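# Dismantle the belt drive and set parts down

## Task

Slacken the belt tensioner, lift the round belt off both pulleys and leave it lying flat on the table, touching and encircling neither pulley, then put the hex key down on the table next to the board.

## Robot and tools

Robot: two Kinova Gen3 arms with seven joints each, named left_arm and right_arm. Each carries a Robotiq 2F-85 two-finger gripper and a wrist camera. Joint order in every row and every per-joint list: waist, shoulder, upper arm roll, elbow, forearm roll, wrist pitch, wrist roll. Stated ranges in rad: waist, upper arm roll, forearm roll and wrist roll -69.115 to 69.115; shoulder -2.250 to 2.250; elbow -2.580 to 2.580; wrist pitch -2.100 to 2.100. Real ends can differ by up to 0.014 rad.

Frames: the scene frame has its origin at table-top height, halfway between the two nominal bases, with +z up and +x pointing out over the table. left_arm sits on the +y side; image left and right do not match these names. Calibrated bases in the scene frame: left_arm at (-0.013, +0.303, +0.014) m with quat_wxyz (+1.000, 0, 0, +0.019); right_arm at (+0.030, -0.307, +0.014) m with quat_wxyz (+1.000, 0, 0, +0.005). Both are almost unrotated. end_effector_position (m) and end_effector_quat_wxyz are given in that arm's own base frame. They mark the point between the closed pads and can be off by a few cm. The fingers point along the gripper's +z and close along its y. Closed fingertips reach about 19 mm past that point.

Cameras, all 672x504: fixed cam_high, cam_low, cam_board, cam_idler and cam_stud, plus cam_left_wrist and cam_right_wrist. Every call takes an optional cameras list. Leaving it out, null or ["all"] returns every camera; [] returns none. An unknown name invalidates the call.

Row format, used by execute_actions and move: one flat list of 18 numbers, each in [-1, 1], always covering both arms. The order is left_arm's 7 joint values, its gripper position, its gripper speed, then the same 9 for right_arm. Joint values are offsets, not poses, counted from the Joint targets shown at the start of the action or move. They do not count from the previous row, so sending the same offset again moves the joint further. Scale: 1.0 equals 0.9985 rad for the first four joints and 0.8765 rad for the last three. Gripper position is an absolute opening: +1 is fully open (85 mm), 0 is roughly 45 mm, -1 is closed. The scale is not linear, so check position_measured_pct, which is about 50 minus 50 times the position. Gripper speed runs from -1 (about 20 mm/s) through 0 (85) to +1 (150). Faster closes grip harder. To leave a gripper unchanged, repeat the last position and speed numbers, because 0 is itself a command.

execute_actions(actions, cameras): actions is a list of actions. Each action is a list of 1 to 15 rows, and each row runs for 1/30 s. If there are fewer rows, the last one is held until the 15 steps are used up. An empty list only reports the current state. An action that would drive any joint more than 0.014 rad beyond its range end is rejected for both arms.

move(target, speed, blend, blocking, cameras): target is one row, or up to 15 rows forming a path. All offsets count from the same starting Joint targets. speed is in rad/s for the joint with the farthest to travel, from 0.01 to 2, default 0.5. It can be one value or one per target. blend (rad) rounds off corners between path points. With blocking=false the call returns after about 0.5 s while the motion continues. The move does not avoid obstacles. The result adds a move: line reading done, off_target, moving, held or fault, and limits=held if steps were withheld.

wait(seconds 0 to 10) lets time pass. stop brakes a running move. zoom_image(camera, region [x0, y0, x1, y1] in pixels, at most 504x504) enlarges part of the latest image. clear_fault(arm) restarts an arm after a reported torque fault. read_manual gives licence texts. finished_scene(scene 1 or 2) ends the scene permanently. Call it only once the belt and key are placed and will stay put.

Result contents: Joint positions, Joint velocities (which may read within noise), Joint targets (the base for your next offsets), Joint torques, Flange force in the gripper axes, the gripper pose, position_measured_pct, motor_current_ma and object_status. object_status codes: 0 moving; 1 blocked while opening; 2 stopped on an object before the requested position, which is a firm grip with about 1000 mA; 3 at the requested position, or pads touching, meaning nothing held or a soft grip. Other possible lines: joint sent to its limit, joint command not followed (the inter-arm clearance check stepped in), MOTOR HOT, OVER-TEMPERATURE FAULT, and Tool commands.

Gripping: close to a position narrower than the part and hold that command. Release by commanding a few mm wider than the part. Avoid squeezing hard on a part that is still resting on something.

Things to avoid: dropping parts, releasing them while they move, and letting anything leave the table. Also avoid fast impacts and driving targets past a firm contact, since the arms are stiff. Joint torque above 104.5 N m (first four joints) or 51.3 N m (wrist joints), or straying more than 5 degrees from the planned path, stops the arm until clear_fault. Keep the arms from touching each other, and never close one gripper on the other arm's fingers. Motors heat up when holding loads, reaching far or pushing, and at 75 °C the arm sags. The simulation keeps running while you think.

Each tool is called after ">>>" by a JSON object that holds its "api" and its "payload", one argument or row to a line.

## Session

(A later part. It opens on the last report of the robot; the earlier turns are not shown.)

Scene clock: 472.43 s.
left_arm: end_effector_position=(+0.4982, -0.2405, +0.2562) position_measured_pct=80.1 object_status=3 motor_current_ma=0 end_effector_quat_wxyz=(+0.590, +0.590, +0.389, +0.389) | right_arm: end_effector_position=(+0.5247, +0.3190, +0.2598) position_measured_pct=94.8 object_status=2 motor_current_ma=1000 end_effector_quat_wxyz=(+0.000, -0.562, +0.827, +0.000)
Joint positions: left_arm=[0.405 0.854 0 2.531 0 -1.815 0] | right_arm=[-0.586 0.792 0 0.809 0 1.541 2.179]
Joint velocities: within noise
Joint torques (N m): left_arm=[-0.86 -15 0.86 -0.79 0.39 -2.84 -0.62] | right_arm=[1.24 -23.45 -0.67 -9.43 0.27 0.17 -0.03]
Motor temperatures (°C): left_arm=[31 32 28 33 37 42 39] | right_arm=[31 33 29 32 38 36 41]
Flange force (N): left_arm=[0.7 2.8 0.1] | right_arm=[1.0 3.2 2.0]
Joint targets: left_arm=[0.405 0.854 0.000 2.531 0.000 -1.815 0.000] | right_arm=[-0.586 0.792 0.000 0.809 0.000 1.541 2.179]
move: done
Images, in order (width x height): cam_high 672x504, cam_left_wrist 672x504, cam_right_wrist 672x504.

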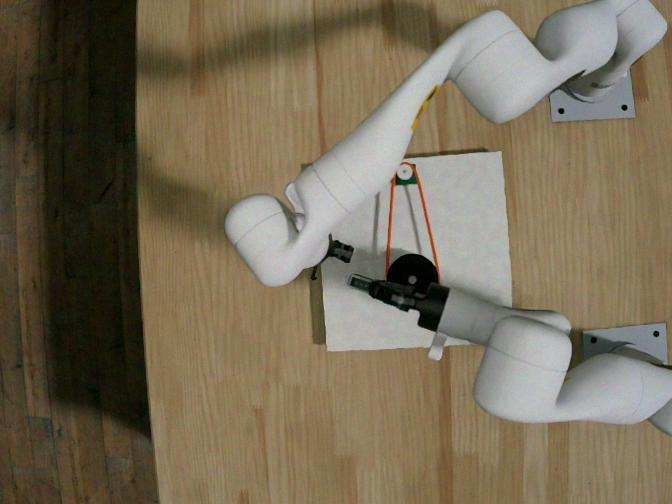

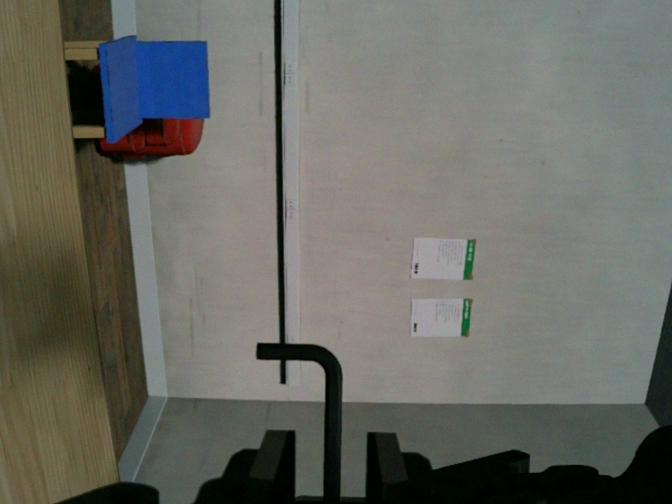

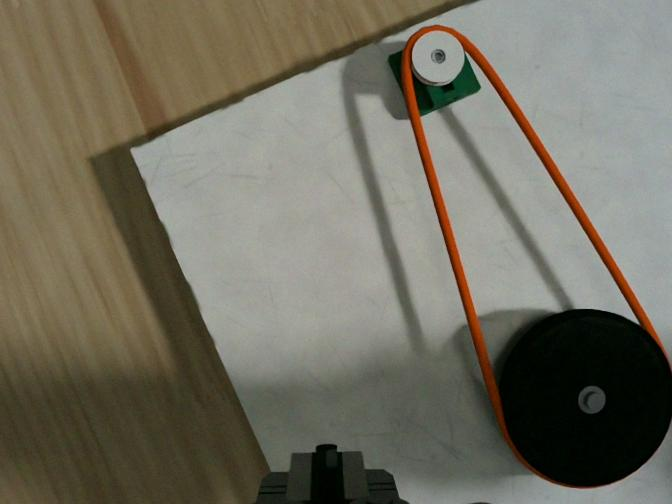

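>>> {"api": "move", "payload": {
  "target": [-0.7,0,0,0,0,0,0,-0.6,-1,0.1267,-0.1477,0,0.5376,0,-0.4444,0.3594,-1,-1],
  "speed": 0.5,
  "cameras": []
}}

>>> {"api": "move", "payload": {
  "target": [0,0,0,0,0,0,0,-0.6,-1,0.1267,-0.1477,0,0.5376,0,-0.4444,0.3594,-1,-1],
  "speed": 0.5,
  "cameras": ["cam_high","cam_idler","cam_stud","cam_right_wrist"]
}}

Scene clock: 510.67 s.
left_arm: end_effector_position=(+0.5361, +0.1365, +0.2562) position_measured_pct=80.1 object_status=3 motor_current_ma=0 end_effector_quat_wxyz=(+0.421, +0.421, +0.568, +0.568) | right_arm: end_effector_position=(+0.4947, +0.2175, +0.1820) position_measured_pct=94.8 object_status=2 motor_current_ma=1000 end_effector_quat_wxyz=(+0.000, -0.638, +0.770, +0.000)
Joint positions: left_arm=[-0.294 0.854 0 2.531 0 -1.815 0] | right_arm=[-0.46 0.644 0 1.345 0 1.152 2.494]
Joint velocities: within noise
Joint torques (N m): left_arm=[-1.25 -15.09 0.83 -0.84 0.26 -2.88 -0.61] | right_arm=[1.09 -20.48 -0.68 -8.7 0.26 0.2 -0.02]
Motor temperatures (°C): left_arm=[31 32 28 33 37 42 39] | right_arm=[31 33 29 31 38 36 41]
Flange force (N): left_arm=[-1.0 2.5 0.0] | right_arm=[-0.4 2.7 1.7]
Joint targets: left_arm=[-0.294 0.854 0.000 2.531 0.000 -1.815 0.000] | right_arm=[-0.460 0.644 0.000 1.346 0.000 1.152 2.494]
move: done
No camera images: "cameras" was empty.

Scene clock: 512.13 s.
left_arm: end_effector_position=(+0.5361, +0.1365, +0.2562) position_measured_pct=80.1 object_status=3 motor_current_ma=0 end_effector_quat_wxyz=(+0.421, +0.421, +0.568, +0.568) | right_arm: end_effector_position=(+0.4028, +0.1134, +0.1161) position_measured_pct=94.8 object_status=2 motor_current_ma=1000 end_effector_quat_wxyz=(+0.000, +0.707, -0.707, +0.000)
Joint positions: left_arm=[-0.294 0.854 0 2.531 0 -1.815 0] | right_arm=[-0.333 0.497 0 1.882 0 0.762 2.809]
Joint velocities: within noise
Joint torques (N m): left_arm=[-0.81 -14.94 0.79 -0.82 0.33 -2.88 -0.65] | right_arm=[1.21 -15.92 -0.76 -6.78 0.28 0.19 -0.02]
Motor temperatures (°C): left_arm=[31 32 28 33 37 42 39] | right_arm=[31 33 29 31 38 36 41]
Flange force (N): left_arm=[0.4 3.2 0.3] | right_arm=[-2.1 2.7 1.6]
Joint targets: left_arm=[-0.294 0.854 0.000 2.531 0.000 -1.815 0.000] | right_arm=[-0.333 0.497 0.000 1.882 0.000 0.762 2.809]
move: done
Images, in order (width x height): cam_high 672x504, cam_idler 672x504, cam_stud 672x504, cam_right_wrist 672x504.

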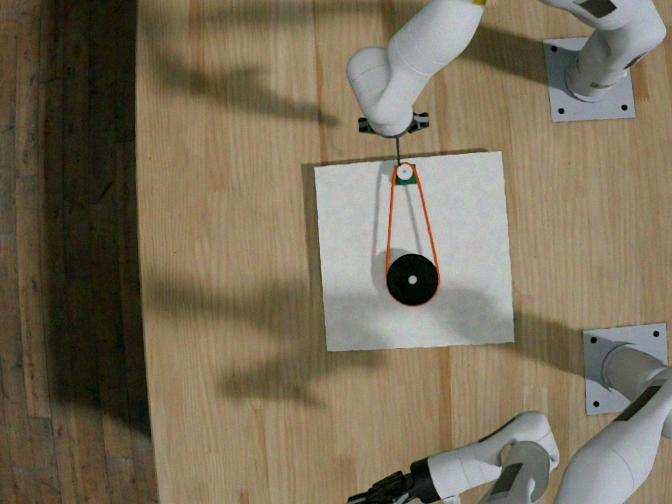

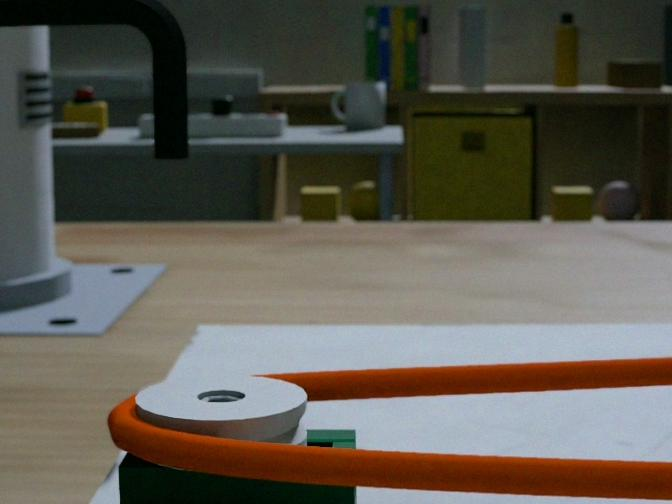

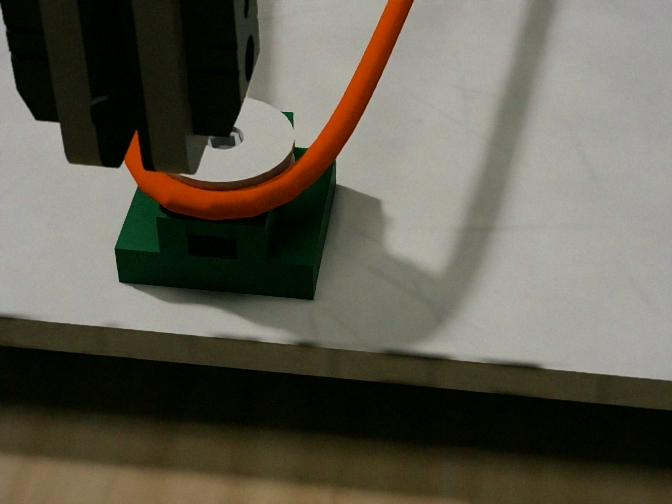

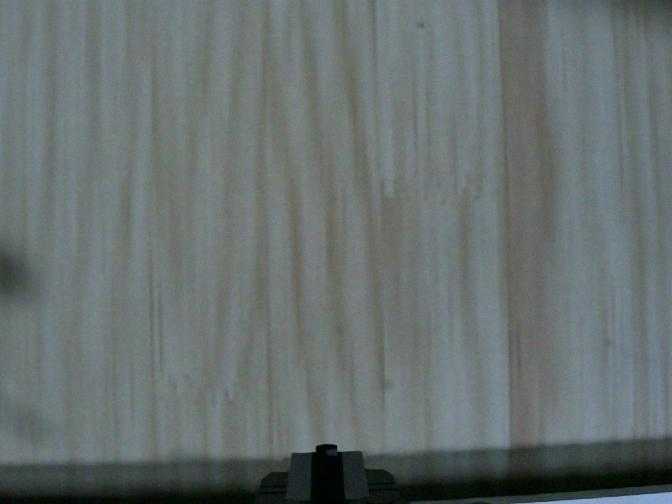

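>>> {"api": "zoom_image", "payload": {
  "camera": "cam_high",
  "region": [350, 90, 460, 200]
}}

>>> {"api": "zoom_image", "payload": {
  "camera": "cam_stud",
  "region": [0, 0, 350, 250]
}}

Scaled by 4.582 from the camera's 672x504 image, which has a finer 960x720 frame.

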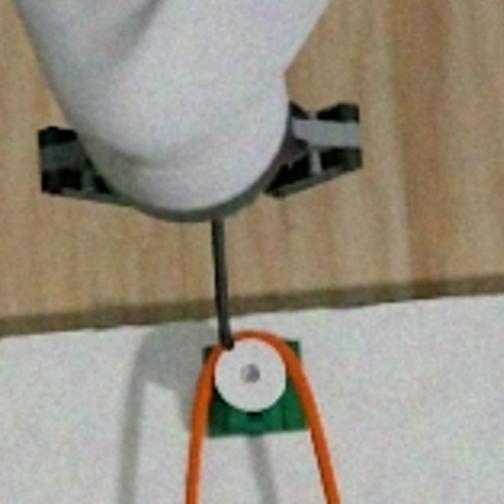

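Scaled by 1.440 from the camera's 672x504 image, which has a finer 960x720 frame.

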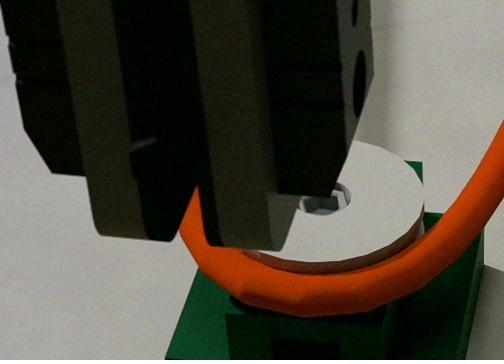

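>>> {"api": "move", "payload": {
  "target": [0,0,0,0,0,0,0,-0.6,-1,-0.2137,-0.0619,0,0.1175,0,-0.0626,-1,-1,-1],
  "speed": 0.5,
  "cameras": []
}}

>>> {"api": "move", "payload": {
  "target": [0,0,0,0,0,0,0,-0.6,-1,0,0,0,0,0,0,-1,-1,-1],
  "speed": 0.5,
  "cameras": []
}}

>>> {"api": "move", "payload": {
  "target": [0,0,0,0,0,0,0,-0.6,-1,0,0,0,0,0,0,-0.037,-1,-1],
  "speed": 0.5,
  "cameras": ["cam_idler","cam_stud"]
}}

Scene clock: 564.47 s.
left_arm: end_effector_position=(+0.5361, +0.1365, +0.2562) position_measured_pct=80.1 object_status=3 motor_current_ma=0 end_effector_quat_wxyz=(+0.421, +0.421, +0.568, +0.568) | right_arm: end_effector_position=(+0.3385, +0.1772, +0.1160) position_measured_pct=94.8 object_status=2 motor_current_ma=1000 end_effector_quat_wxyz=(+0.000, -0.439, +0.899, +0.000)
Joint positions: left_arm=[-0.294 0.854 0 2.531 0 -1.815 0] | right_arm=[-0.547 0.435 0 2 0 0.708 1.932]
Joint velocities: within noise
Joint torques (N m): left_arm=[-0.93 -15.08 0.87 -0.83 0.28 -2.86 -0.64] | right_arm=[1.2 -14.44 -0.84 -6.41 0.24 0.2 -0.09]
Motor temperatures (°C): left_arm=[31 32 28 33 37 42 39] | right_arm=[31 33 29 31 38 36 41]
Flange force (N): left_arm=[0.1 2.5 -0.1] | right_arm=[0.7 3.2 1.7]
Joint targets: left_arm=[-0.294 0.854 0.000 2.531 0.000 -1.815 0.000] | right_arm=[-0.547 0.435 0.000 2.000 0.000 0.708 1.932]
move: done
No camera images: "cameras" was empty.

Scene clock: 566.57 s.
left_arm: end_effector_position=(+0.5361, +0.1365, +0.2562) position_measured_pct=80.1 object_status=3 motor_current_ma=0 end_effector_quat_wxyz=(+0.421, +0.421, +0.568, +0.568) | right_arm: end_effector_position=(+0.3385, +0.1772, +0.1160) position_measured_pct=94.8 object_status=2 motor_current_ma=1000 end_effector_quat_wxyz=(+0.000, -0.016, +1.000, +0.000)
Joint positions: left_arm=[-0.294 0.854 0 2.531 0 -1.815 0] | right_arm=[-0.547 0.435 0 2 0 0.708 1.056]
Joint velocities: within noise
Joint torques (N m): left_arm=[-0.86 -14.95 0.82 -0.72 0.33 -2.89 -0.61] | right_arm=[1.23 -14.49 -0.79 -6.45 0.19 0.21 -0.05]
Motor temperatures (°C): left_arm=[31 32 28 33 37 42 39] | right_arm=[31 33 29 31 38 36 41]
Flange force (N): left_arm=[0.3 3.2 0.6] | right_arm=[3.1 1.7 1.9]
Joint targets: left_arm=[-0.294 0.854 0.000 2.531 0.000 -1.815 0.000] | right_arm=[-0.547 0.435 0.000 2.000 0.000 0.708 1.056]
move: done
No camera images: "cameras" was empty.

Scene clock: 567.27 s.
left_arm: end_effector_position=(+0.5361, +0.1365, +0.2562) position_measured_pct=80.1 object_status=3 motor_current_ma=0 end_effector_quat_wxyz=(+0.421, +0.421, +0.568, +0.568) | right_arm: end_effector_position=(+0.3385, +0.1772, +0.1160) position_measured_pct=94.8 object_status=2 motor_current_ma=1000 end_effector_quat_wxyz=(+0.000, +0.000, +1.000, +0.000)
Joint positions: left_arm=[-0.294 0.854 0 2.531 0 -1.815 0] | right_arm=[-0.547 0.435 0 2 0 0.708 1.023]
Joint velocities: within noise
Joint torques (N m): left_arm=[-0.89 -14.88 0.82 -0.87 0.34 -2.87 -0.59] | right_arm=[1.27 -14.45 -0.88 -6.41 0.21 0.19 -0.05]
Motor temperatures (°C): left_arm=[31 32 28 33 37 42 39] | right_arm=[31 33 29 31 38 36 41]
Flange force (N): left_arm=[0.3 3.4 0.1] | right_arm=[3.1 1.7 1.7]
Joint targets: left_arm=[-0.294 0.854 0.000 2.531 0.000 -1.815 0.000] | right_arm=[-0.547 0.435 0.000 2.000 0.000 0.708 1.023]
move: done
Images, in order (width x height): cam_idler 672x504, cam_stud 672x504.

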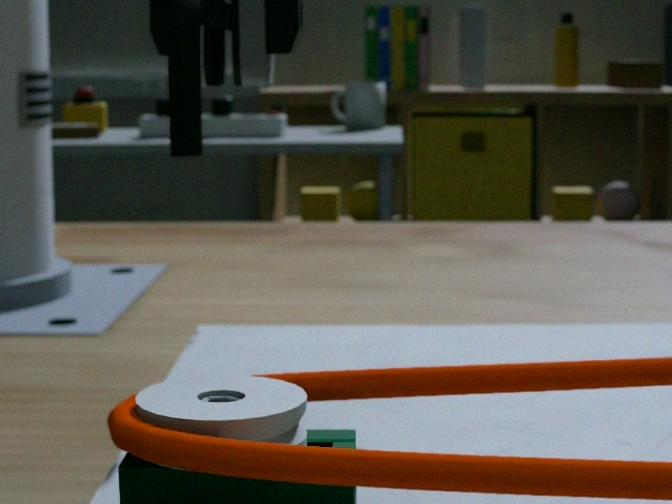

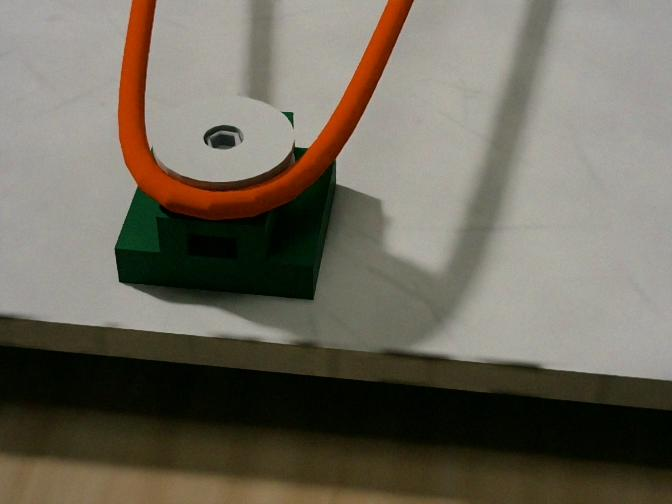

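>>> {"api": "move", "payload": {
  "target": [0,0,0,0,0,0,0,-0.6,-1,-0.0128,0.0455,0,0.0125,0,-0.0677,-0.0137,-1,-1],
  "speed": 0.2,
  "cameras": ["cam_idler","cam_stud"]
}}

Scene clock: 577.13 s.
left_arm: end_effector_position=(+0.5361, +0.1365, +0.2562) position_measured_pct=80.1 object_status=3 motor_current_ma=0 end_effector_quat_wxyz=(+0.421, +0.421, +0.568, +0.568) | right_arm: end_effector_position=(+0.3391, +0.1833, +0.0962) position_measured_pct=94.8 object_status=2 motor_current_ma=1000 end_effector_quat_wxyz=(+0.000, +0.000, +1.000, +0.000)
Joint positions: left_arm=[-0.294 0.854 0 2.531 0 -1.815 0] | right_arm=[-0.559 0.48 0 2.012 0 0.648 1.011]
Joint velocities: within noise
Joint torques (N m): left_arm=[-0.88 -15.01 0.81 -0.83 0.33 -2.87 -0.64] | right_arm=[1.15 -14.83 -0.81 -5.98 0.19 0.22 -0.08]
Motor temperatures (°C): left_arm=[31 32 28 33 37 42 39] | right_arm=[31 32 29 31 38 36 41]
Flange force (N): left_arm=[0.3 2.9 0.1] | right_arm=[3.1 1.5 1.6]
Joint targets: left_arm=[-0.294 0.854 0.000 2.531 0.000 -1.815 0.000] | right_arm=[-0.559 0.480 0.000 2.012 0.000 0.648 1.011]
move: done
Images, in order (width x height): cam_idler 672x504, cam_stud 672x504.

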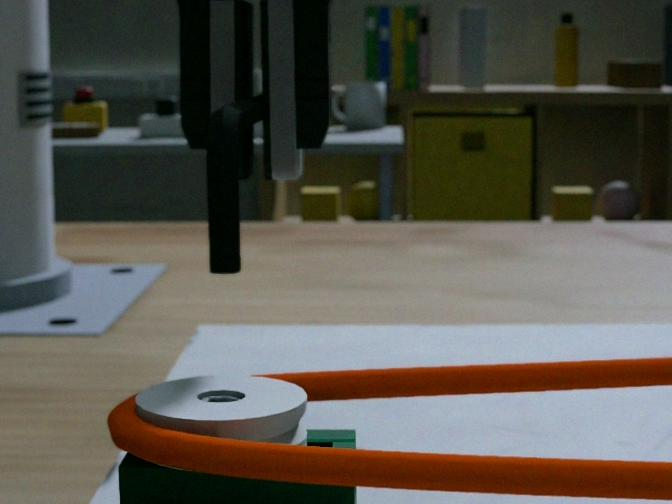

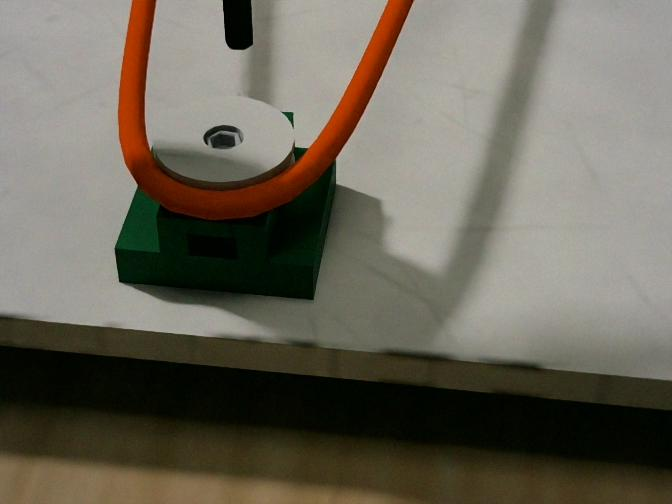

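>>> {"api": "move", "payload": {
  "target": [0,0,0,0,0,0,0,-0.6,-1,-0.0069,0.0213,0,0.0229,0,-0.0486,-0.007,-1,-1],
  "speed": 0.15,
  "cameras": ["cam_idler","cam_stud"]
}}

Scene clock: 592.63 s.
left_arm: end_effector_position=(+0.5361, +0.1365, +0.2562) position_measured_pct=80.1 object_status=3 motor_current_ma=0 end_effector_quat_wxyz=(+0.421, +0.421, +0.568, +0.568) | right_arm: end_effector_position=(+0.3346, +0.1836, +0.0838) position_measured_pct=94.8 object_status=2 motor_current_ma=1000 end_effector_quat_wxyz=(+0.000, +0.000, +1.000, +0.000)
Joint positions: left_arm=[-0.294 0.854 0 2.531 0 -1.815 0] | right_arm=[-0.566 0.502 0 2.035 0 0.606 1.005]
Joint velocities: within noise
Joint torques (N m): left_arm=[-0.93 -15.05 0.84 -0.86 0.32 -2.9 -0.62] | right_arm=[1.26 -14.92 -0.8 -5.71 0.18 0.2 -0.06]
Motor temperatures (°C): left_arm=[31 32 28 33 37 42 39] | right_arm=[31 32 29 31 38 36 41]
Flange force (N): left_arm=[0.2 2.9 0.1] | right_arm=[3.5 1.8 1.6]
Joint targets: left_arm=[-0.294 0.854 0.000 2.531 0.000 -1.815 0.000] | right_arm=[-0.566 0.502 0.000 2.035 0.000 0.606 1.005]
move: done
Images, in order (width x height): cam_idler 672x504, cam_stud 672x504.

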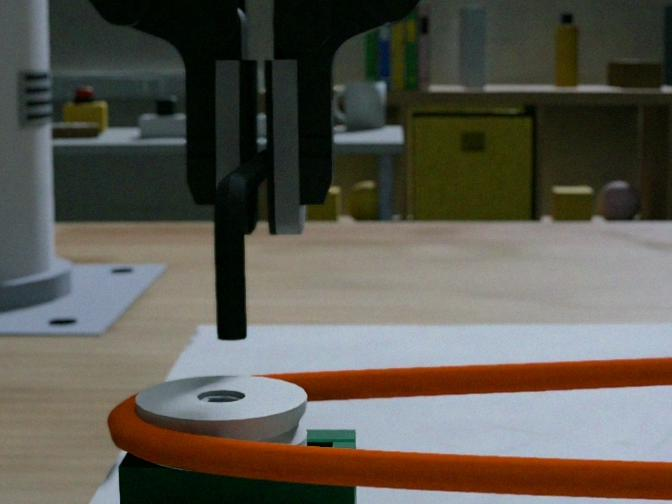

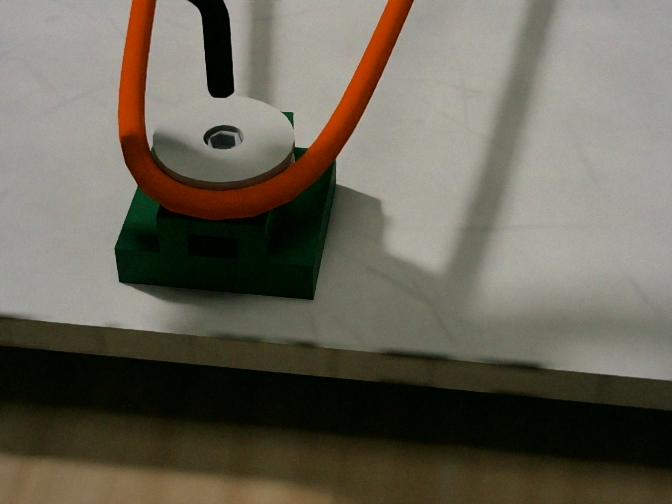

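>>> {"api": "move", "payload": {
  "target": [0,0,0,0,0,0,0,-0.6,-1,0.0036,0.0147,0,0.0128,0,-0.0326,0.0039,-1,-1],
  "speed": 0.1,
  "cameras": ["cam_idler","cam_stud"]
}}

>>> {"api": "zoom_image", "payload": {
  "camera": "cam_stud",
  "region": [130, 50, 310, 190]
}}

>>> {"api": "zoom_image", "payload": {
  "camera": "cam_idler",
  "region": [120, 280, 320, 440]
}}

Scene clock: 631.13 s.
left_arm: end_effector_position=(+0.5361, +0.1365, +0.2562) position_measured_pct=80.1 object_status=3 motor_current_ma=0 end_effector_quat_wxyz=(+0.421, +0.421, +0.568, +0.568) | right_arm: end_effector_position=(+0.3341, +0.1816, +0.0760) position_measured_pct=94.8 object_status=2 motor_current_ma=1000 end_effector_quat_wxyz=(+0.000, +0.000, +1.000, +0.000)
Joint positions: left_arm=[-0.294 0.854 0 2.531 0 -1.815 0] | right_arm=[-0.563 0.516 0 2.048 0 0.577 1.008]
Joint velocities: within noise
Joint torques (N m): left_arm=[-0.91 -15.08 0.9 -0.79 0.3 -2.84 -0.61] | right_arm=[1.27 -15.02 -0.8 -5.56 0.2 0.19 -0.09]
Motor temperatures (°C): left_arm=[31 32 28 32 37 42 39] | right_arm=[31 32 29 31 38 36 41]
Flange force (N): left_arm=[0.2 2.5 0.0] | right_arm=[3.7 1.9 1.7]
Joint targets: left_arm=[-0.294 0.854 0.000 2.531 0.000 -1.815 0.000] | right_arm=[-0.563 0.516 0.000 2.048 0.000 0.577 1.008]
move: done
Images, in order (width x height): cam_idler 672x504, cam_stud 672x504.

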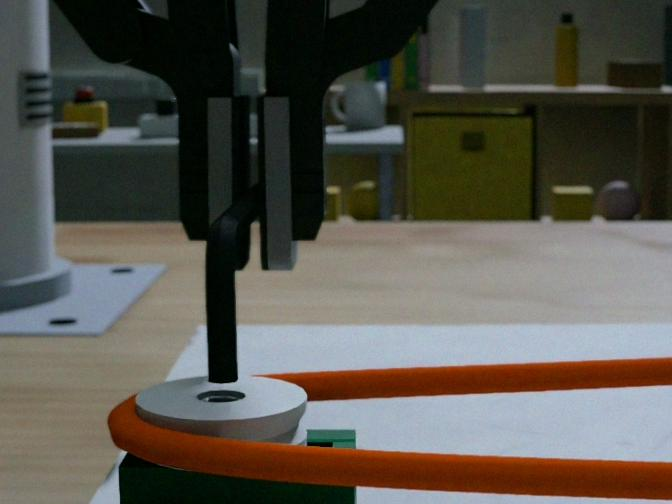

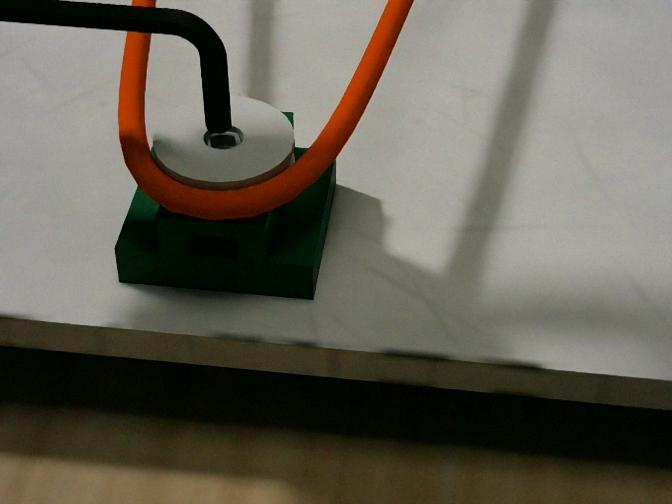

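Scaled by 2.800 from the camera's 672x504 image, which has a finer 960x720 frame.

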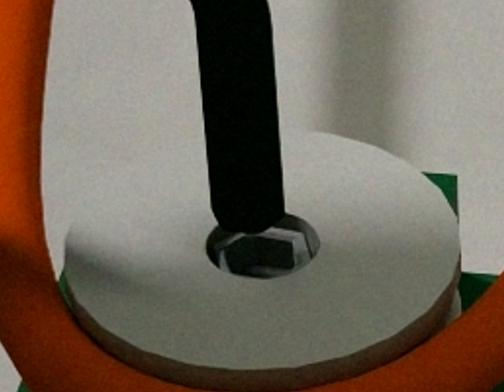

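Scaled by 2.520 from the camera's 672x504 image, which has a finer 960x720 frame.

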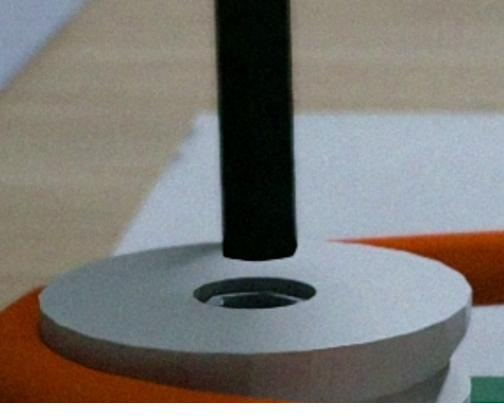

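>>> {"api": "zoom_image", "payload": {
  "camera": "cam_stud",
  "region": [195, 115, 255, 160]
}}

>>> {"api": "zoom_image", "payload": {
  "camera": "cam_idler",
  "region": [190, 340, 250, 410]
}}

Scaled by 8.400 from the camera's 672x504 image, which has a finer 960x720 frame.

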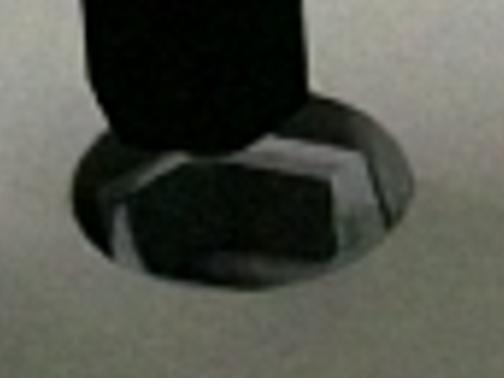

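Scaled by 7.200 from the camera's 672x504 image, which has a finer 960x720 frame.

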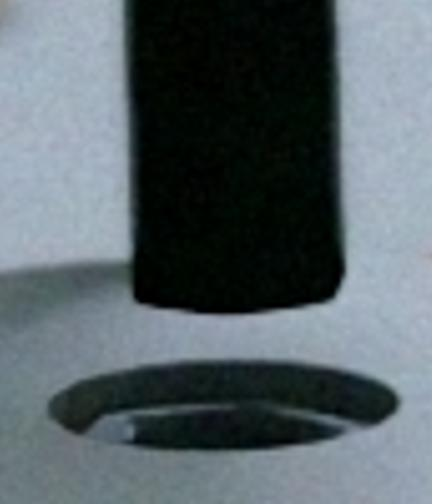

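>>> {"api": "move", "payload": {
  "target": [0,0,0,0,0,0,0,-0.6,-1,0.002,0.0018,0,-0.0034,0,0.0024,0.002,-1,-1],
  "speed": 0.1,
  "cameras": ["cam_idler","cam_stud"]
}}

>>> {"api": "zoom_image", "payload": {
  "camera": "cam_stud",
  "region": [195, 115, 255, 160]
}}

>>> {"api": "zoom_image", "payload": {
  "camera": "cam_idler",
  "region": [190, 340, 250, 410]
}}

Scene clock: 717.50 s.
left_arm: end_effector_position=(+0.5361, +0.1365, +0.2562) position_measured_pct=80.1 object_status=3 motor_current_ma=0 end_effector_quat_wxyz=(+0.421, +0.421, +0.568, +0.568) | right_arm: end_effector_position=(+0.3352, +0.1814, +0.0759) position_measured_pct=94.8 object_status=2 motor_current_ma=1000 end_effector_quat_wxyz=(+0.000, +0.000, +1.000, +0.000)
Joint positions: left_arm=[-0.294 0.854 0 2.531 0 -1.815 0] | right_arm=[-0.561 0.518 0 2.044 0 0.579 1.01]
Joint velocities: within noise
Joint torques (N m): left_arm=[-0.86 -14.97 0.96 -0.8 0.31 -2.84 -0.6] | right_arm=[1.22 -15.02 -0.78 -5.53 0.18 0.17 -0.07]
Motor temperatures (°C): left_arm=[31 32 28 32 37 42 39] | right_arm=[31 31 29 31 38 36 41]
Flange force (N): left_arm=[0.5 2.9 0.1] | right_arm=[3.5 1.9 1.5]
Joint targets: left_arm=[-0.294 0.854 0.000 2.531 0.000 -1.815 0.000] | right_arm=[-0.561 0.518 0.000 2.044 0.000 0.579 1.010]
move: done
Images, in order (width x height): cam_idler 672x504, cam_stud 672x504.

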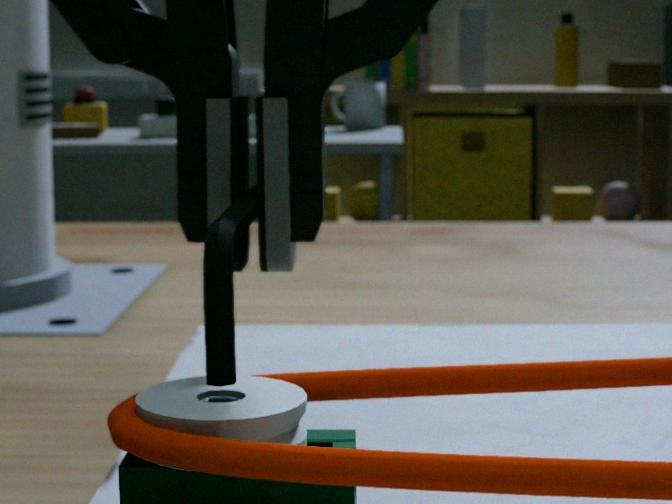

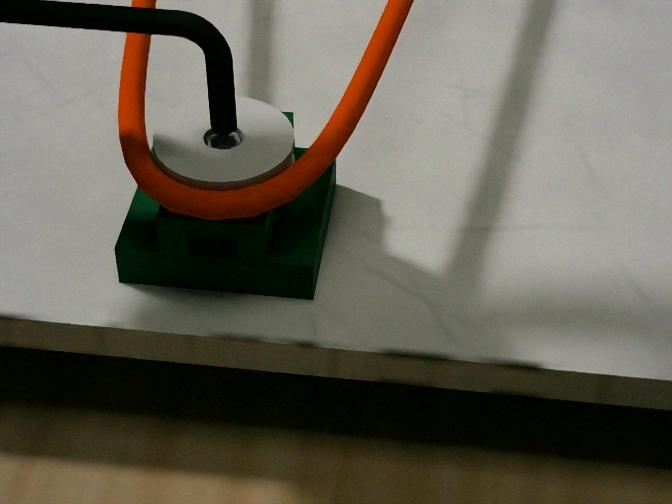

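Scaled by 8.400 from the camera's 672x504 image, which has a finer 960x720 frame.

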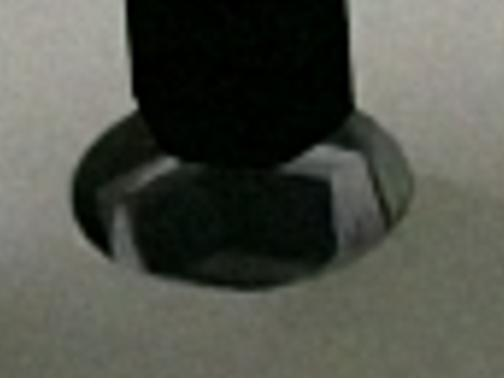

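Scaled by 7.200 from the camera's 672x504 image, which has a finer 960x720 frame.

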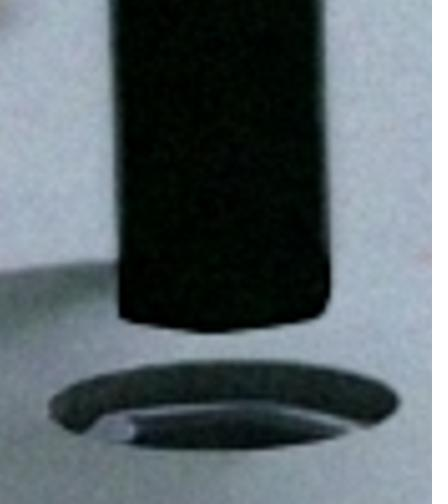

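>>> {"api": "move", "payload": {
  "target": [0,0,0,0,0,0,0,-0.6,-1,0,0.0067,0,0.0026,0,-0.0106,0,-1,-1],
  "speed": 0.03,
  "cameras": ["cam_idler","cam_stud"]
}}

>>> {"api": "zoom_image", "payload": {
  "camera": "cam_stud",
  "region": [195, 115, 255, 160]
}}

>>> {"api": "zoom_image", "payload": {
  "camera": "cam_idler",
  "region": [190, 340, 250, 410]
}}

Scene clock: 731.77 s.
left_arm: end_effector_position=(+0.5361, +0.1365, +0.2562) position_measured_pct=80.1 object_status=3 motor_current_ma=0 end_effector_quat_wxyz=(+0.421, +0.421, +0.568, +0.568) | right_arm: end_effector_position=(+0.3352, +0.1814, +0.0729) position_measured_pct=94.8 object_status=2 motor_current_ma=1000 end_effector_quat_wxyz=(+0.000, +0.000, +1.000, +0.000)
Joint positions: left_arm=[-0.294 0.854 0 2.531 0 -1.815 0] | right_arm=[-0.561 0.525 0 2.047 0 0.57 1.01]
Joint velocities: within noise
Joint torques (N m): left_arm=[-0.91 -14.92 0.87 -0.9 0.33 -2.87 -0.63] | right_arm=[1.2 -14.99 -0.76 -5.41 0.19 0.2 -0.04]
Motor temperatures (°C): left_arm=[31 32 28 32 37 42 39] | right_arm=[31 31 29 31 38 36 41]
Flange force (N): left_arm=[0.3 3.2 -0.1] | right_arm=[3.6 1.9 1.4]
Joint targets: left_arm=[-0.294 0.854 0.000 2.531 0.000 -1.815 0.000] | right_arm=[-0.561 0.525 0.000 2.047 0.000 0.570 1.010]
move: done
Images, in order (width x height): cam_idler 672x504, cam_stud 672x504.

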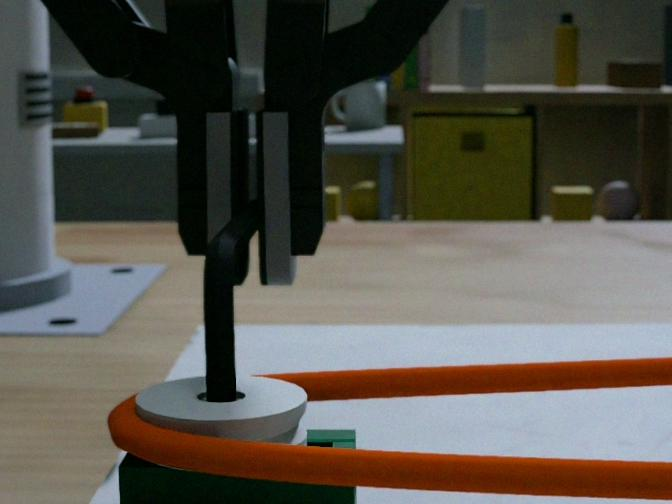

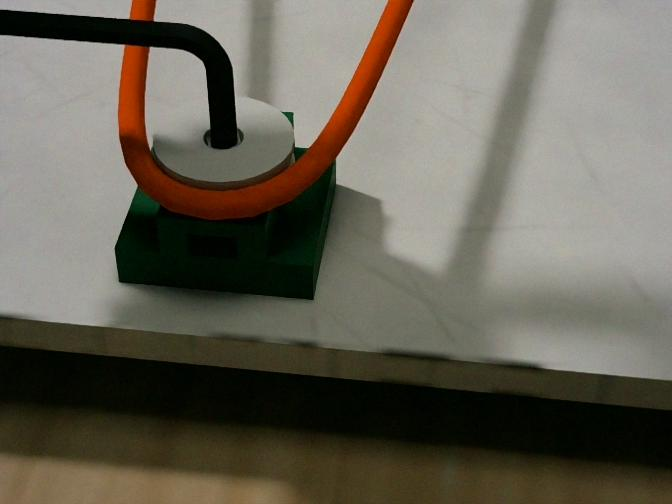

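Scaled by 8.400 from the camera's 672x504 image, which has a finer 960x720 frame.

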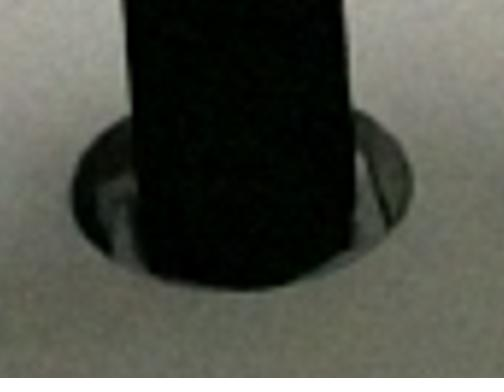

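Scaled by 7.200 from the camera's 672x504 image, which has a finer 960x720 frame.

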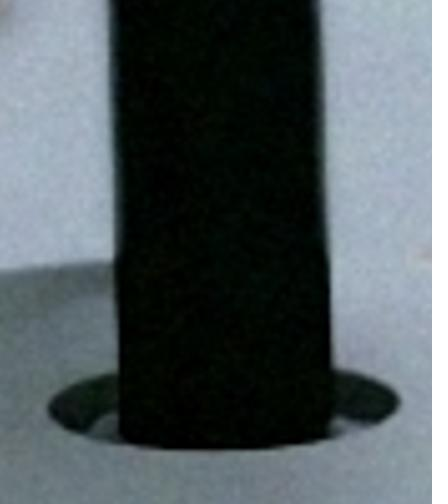

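>>> {"api": "move", "payload": {
  "target": [0,0,0,0,0,0,0,-0.6,-1,0,0.0045,0,0.0017,0,-0.0071,0,-1,-1],
  "speed": 0.02,
  "cameras": []
}}

>>> {"api": "move", "payload": {
  "target": [0,0,0,0,0,0,0,-0.6,-1,0,0.0022,0,0.0009,0,-0.0036,0,-1,-1],
  "speed": 0.02,
  "cameras": ["cam_idler","cam_stud"]
}}

Scene clock: 743.37 s.
left_arm: end_effector_position=(+0.5361, +0.1365, +0.2562) position_measured_pct=80.1 object_status=3 motor_current_ma=0 end_effector_quat_wxyz=(+0.421, +0.421, +0.568, +0.568) | right_arm: end_effector_position=(+0.3352, +0.1814, +0.0709) position_measured_pct=94.8 object_status=2 motor_current_ma=1000 end_effector_quat_wxyz=(+0.000, +0.000, +1.000, +0.000)
Joint positions: left_arm=[-0.294 0.854 0 2.531 0 -1.815 0] | right_arm=[-0.561 0.529 0 2.049 0 0.564 1.01]
Joint velocities: within noise
Joint torques (N m): left_arm=[-0.9 -15.08 0.86 -0.85 0.33 -2.84 -0.58] | right_arm=[1.46 -13.49 -0.64 -4.8 0.2 0.28 -0.09]
Motor temperatures (°C): left_arm=[31 32 28 32 37 42 39] | right_arm=[31 31 29 31 38 36 41]
Flange force (N): left_arm=[0.3 2.5 -0.1] | right_arm=[4.3 2.1 -2.3]
Joint targets: left_arm=[-0.294 0.854 0.000 2.531 0.000 -1.815 0.000] | right_arm=[-0.561 0.529 0.000 2.049 0.000 0.564 1.010]
move: done
No camera images: "cameras" was empty.

Scene clock: 744.07 s.
left_arm: end_effector_position=(+0.5361, +0.1365, +0.2562) position_measured_pct=80.1 object_status=3 motor_current_ma=0 end_effector_quat_wxyz=(+0.421, +0.421, +0.568, +0.568) | right_arm: end_effector_position=(+0.3352, +0.1814, +0.0699) position_measured_pct=94.8 object_status=2 motor_current_ma=1000 end_effector_quat_wxyz=(+0.000, +0.000, +1.000, +0.000)
Joint positions: left_arm=[-0.294 0.854 0 2.531 0 -1.815 0] | right_arm=[-0.561 0.532 0 2.05 0 0.56 1.01]
Joint velocities: within noise
Joint torques (N m): left_arm=[-0.83 -14.94 0.9 -0.8 0.27 -2.87 -0.65] | right_arm=[1.56 -13.31 -0.55 -4.72 0.23 0.19 -0.09]
Motor temperatures (°C): left_arm=[31 32 28 32 37 42 39] | right_arm=[31 31 29 31 38 36 41]
Flange force (N): left_arm=[0.3 3.1 0.3] | right_arm=[4.4 2.4 -3.1]
Joint targets: left_arm=[-0.294 0.854 0.000 2.531 0.000 -1.815 0.000] | right_arm=[-0.561 0.532 0.000 2.050 0.000 0.560 1.010]
move: done
Images, in order (width x height): cam_idler 672x504, cam_stud 672x504.

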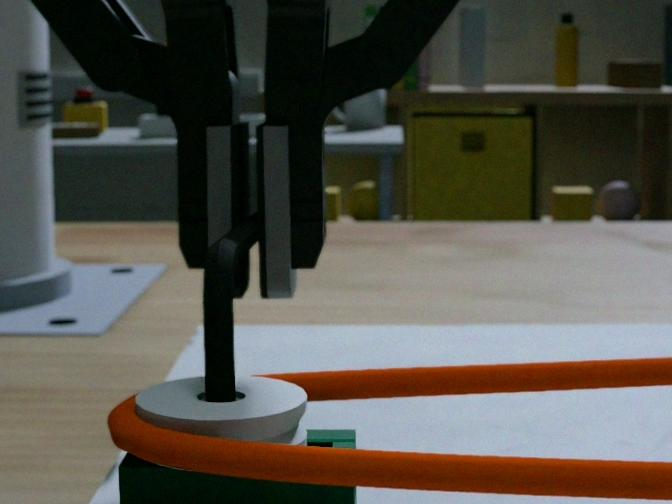

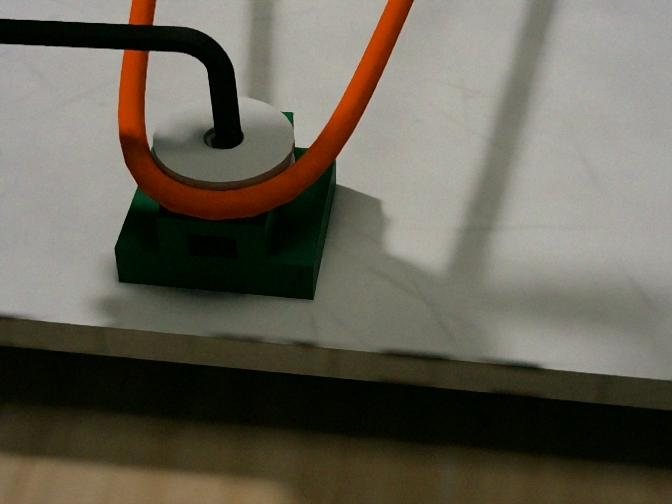

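>>> {"api": "zoom_image", "payload": {
  "camera": "cam_stud",
  "region": [180, 90, 270, 160]
}}

>>> {"api": "zoom_image", "payload": {
  "camera": "cam_idler",
  "region": [180, 330, 260, 410]
}}

Scaled by 5.600 from the camera's 672x504 image, which has a finer 960x720 frame.

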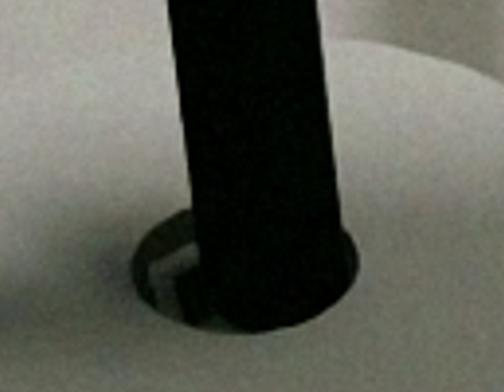

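Scaled by 6.300 from the camera's 672x504 image, which has a finer 960x720 frame.

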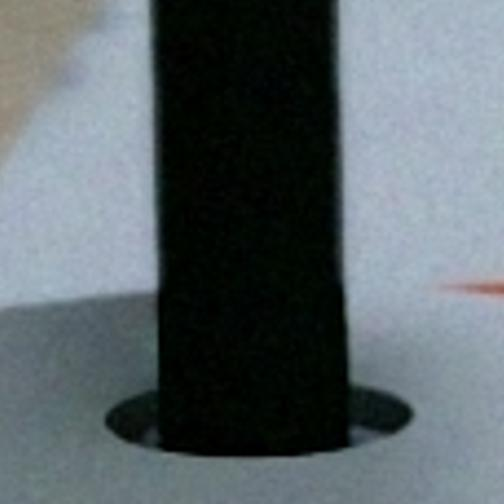

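>>> {"api": "move", "payload": {
  "target": [0,0,0,0,0,0,0,-0.6,-1,0,-0.0268,0,-0.0104,0,0.0425,0,-1,-1],
  "speed": 0.1,
  "cameras": ["cam_idler","cam_stud"]
}}

>>> {"api": "zoom_image", "payload": {
  "camera": "cam_stud",
  "region": [200, 120, 250, 160]
}}

>>> {"api": "zoom_image", "payload": {
  "camera": "cam_idler",
  "region": [190, 380, 250, 410]
}}

>>> {"api": "zoom_image", "payload": {
  "camera": "cam_stud",
  "region": [140, 0, 300, 120]
}}

Scene clock: 775.60 s.
left_arm: end_effector_position=(+0.5361, +0.1365, +0.2562) position_measured_pct=80.1 object_status=3 motor_current_ma=0 end_effector_quat_wxyz=(+0.421, +0.421, +0.568, +0.568) | right_arm: end_effector_position=(+0.3352, +0.1814, +0.0819) position_measured_pct=94.8 object_status=2 motor_current_ma=1000 end_effector_quat_wxyz=(+0.000, +0.000, +1.000, +0.000)
Joint positions: left_arm=[-0.294 0.854 0 2.531 0 -1.815 0] | right_arm=[-0.561 0.505 0 2.039 0 0.598 1.01]
Joint velocities: within noise
Joint torques (N m): left_arm=[-0.81 -14.99 0.87 -0.83 0.26 -2.85 -0.6] | right_arm=[1.22 -14.94 -0.8 -5.65 0.18 0.19 -0.04]
Motor temperatures (°C): left_arm=[31 32 28 32 37 42 39] | right_arm=[31 31 29 31 38 36 41]
Flange force (N): left_arm=[0.3 2.9 0.1] | right_arm=[3.4 1.9 1.6]
Joint targets: left_arm=[-0.294 0.854 0.000 2.531 0.000 -1.815 0.000] | right_arm=[-0.561 0.505 0.000 2.039 0.000 0.598 1.010]
move: done
Images, in order (width x height): cam_idler 672x504, cam_stud 672x504.

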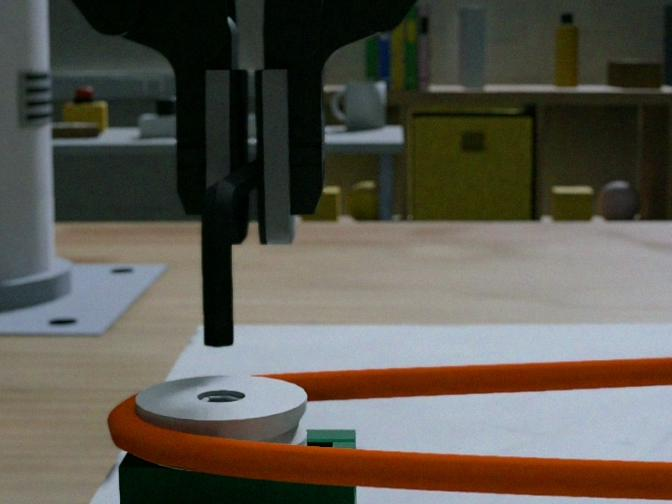

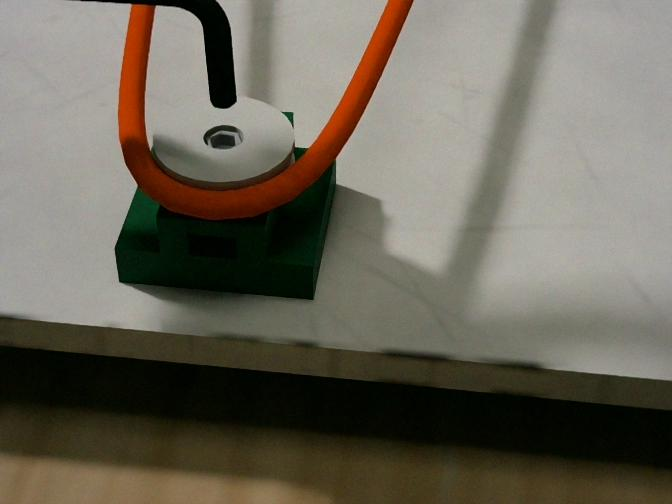

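Scaled by 10.080 from the camera's 672x504 image, which has a finer 960x720 frame.

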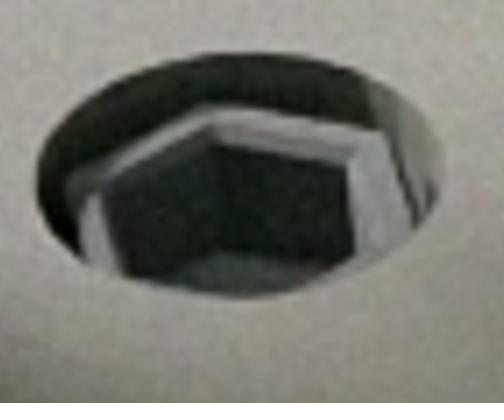

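Scaled by 8.400 from the camera's 672x504 image, which has a finer 960x720 frame.

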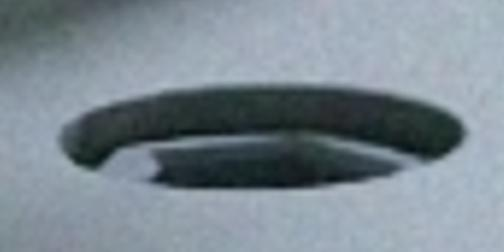

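Scaled by 3.150 from the camera's 672x504 image, which has a finer 960x720 frame.

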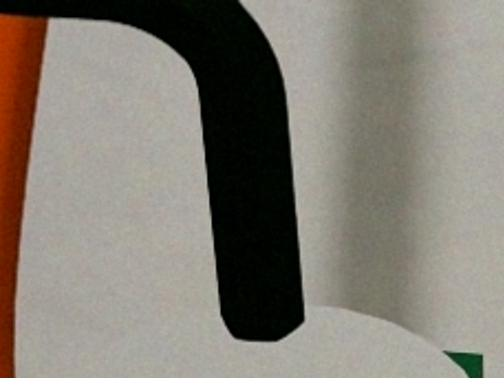

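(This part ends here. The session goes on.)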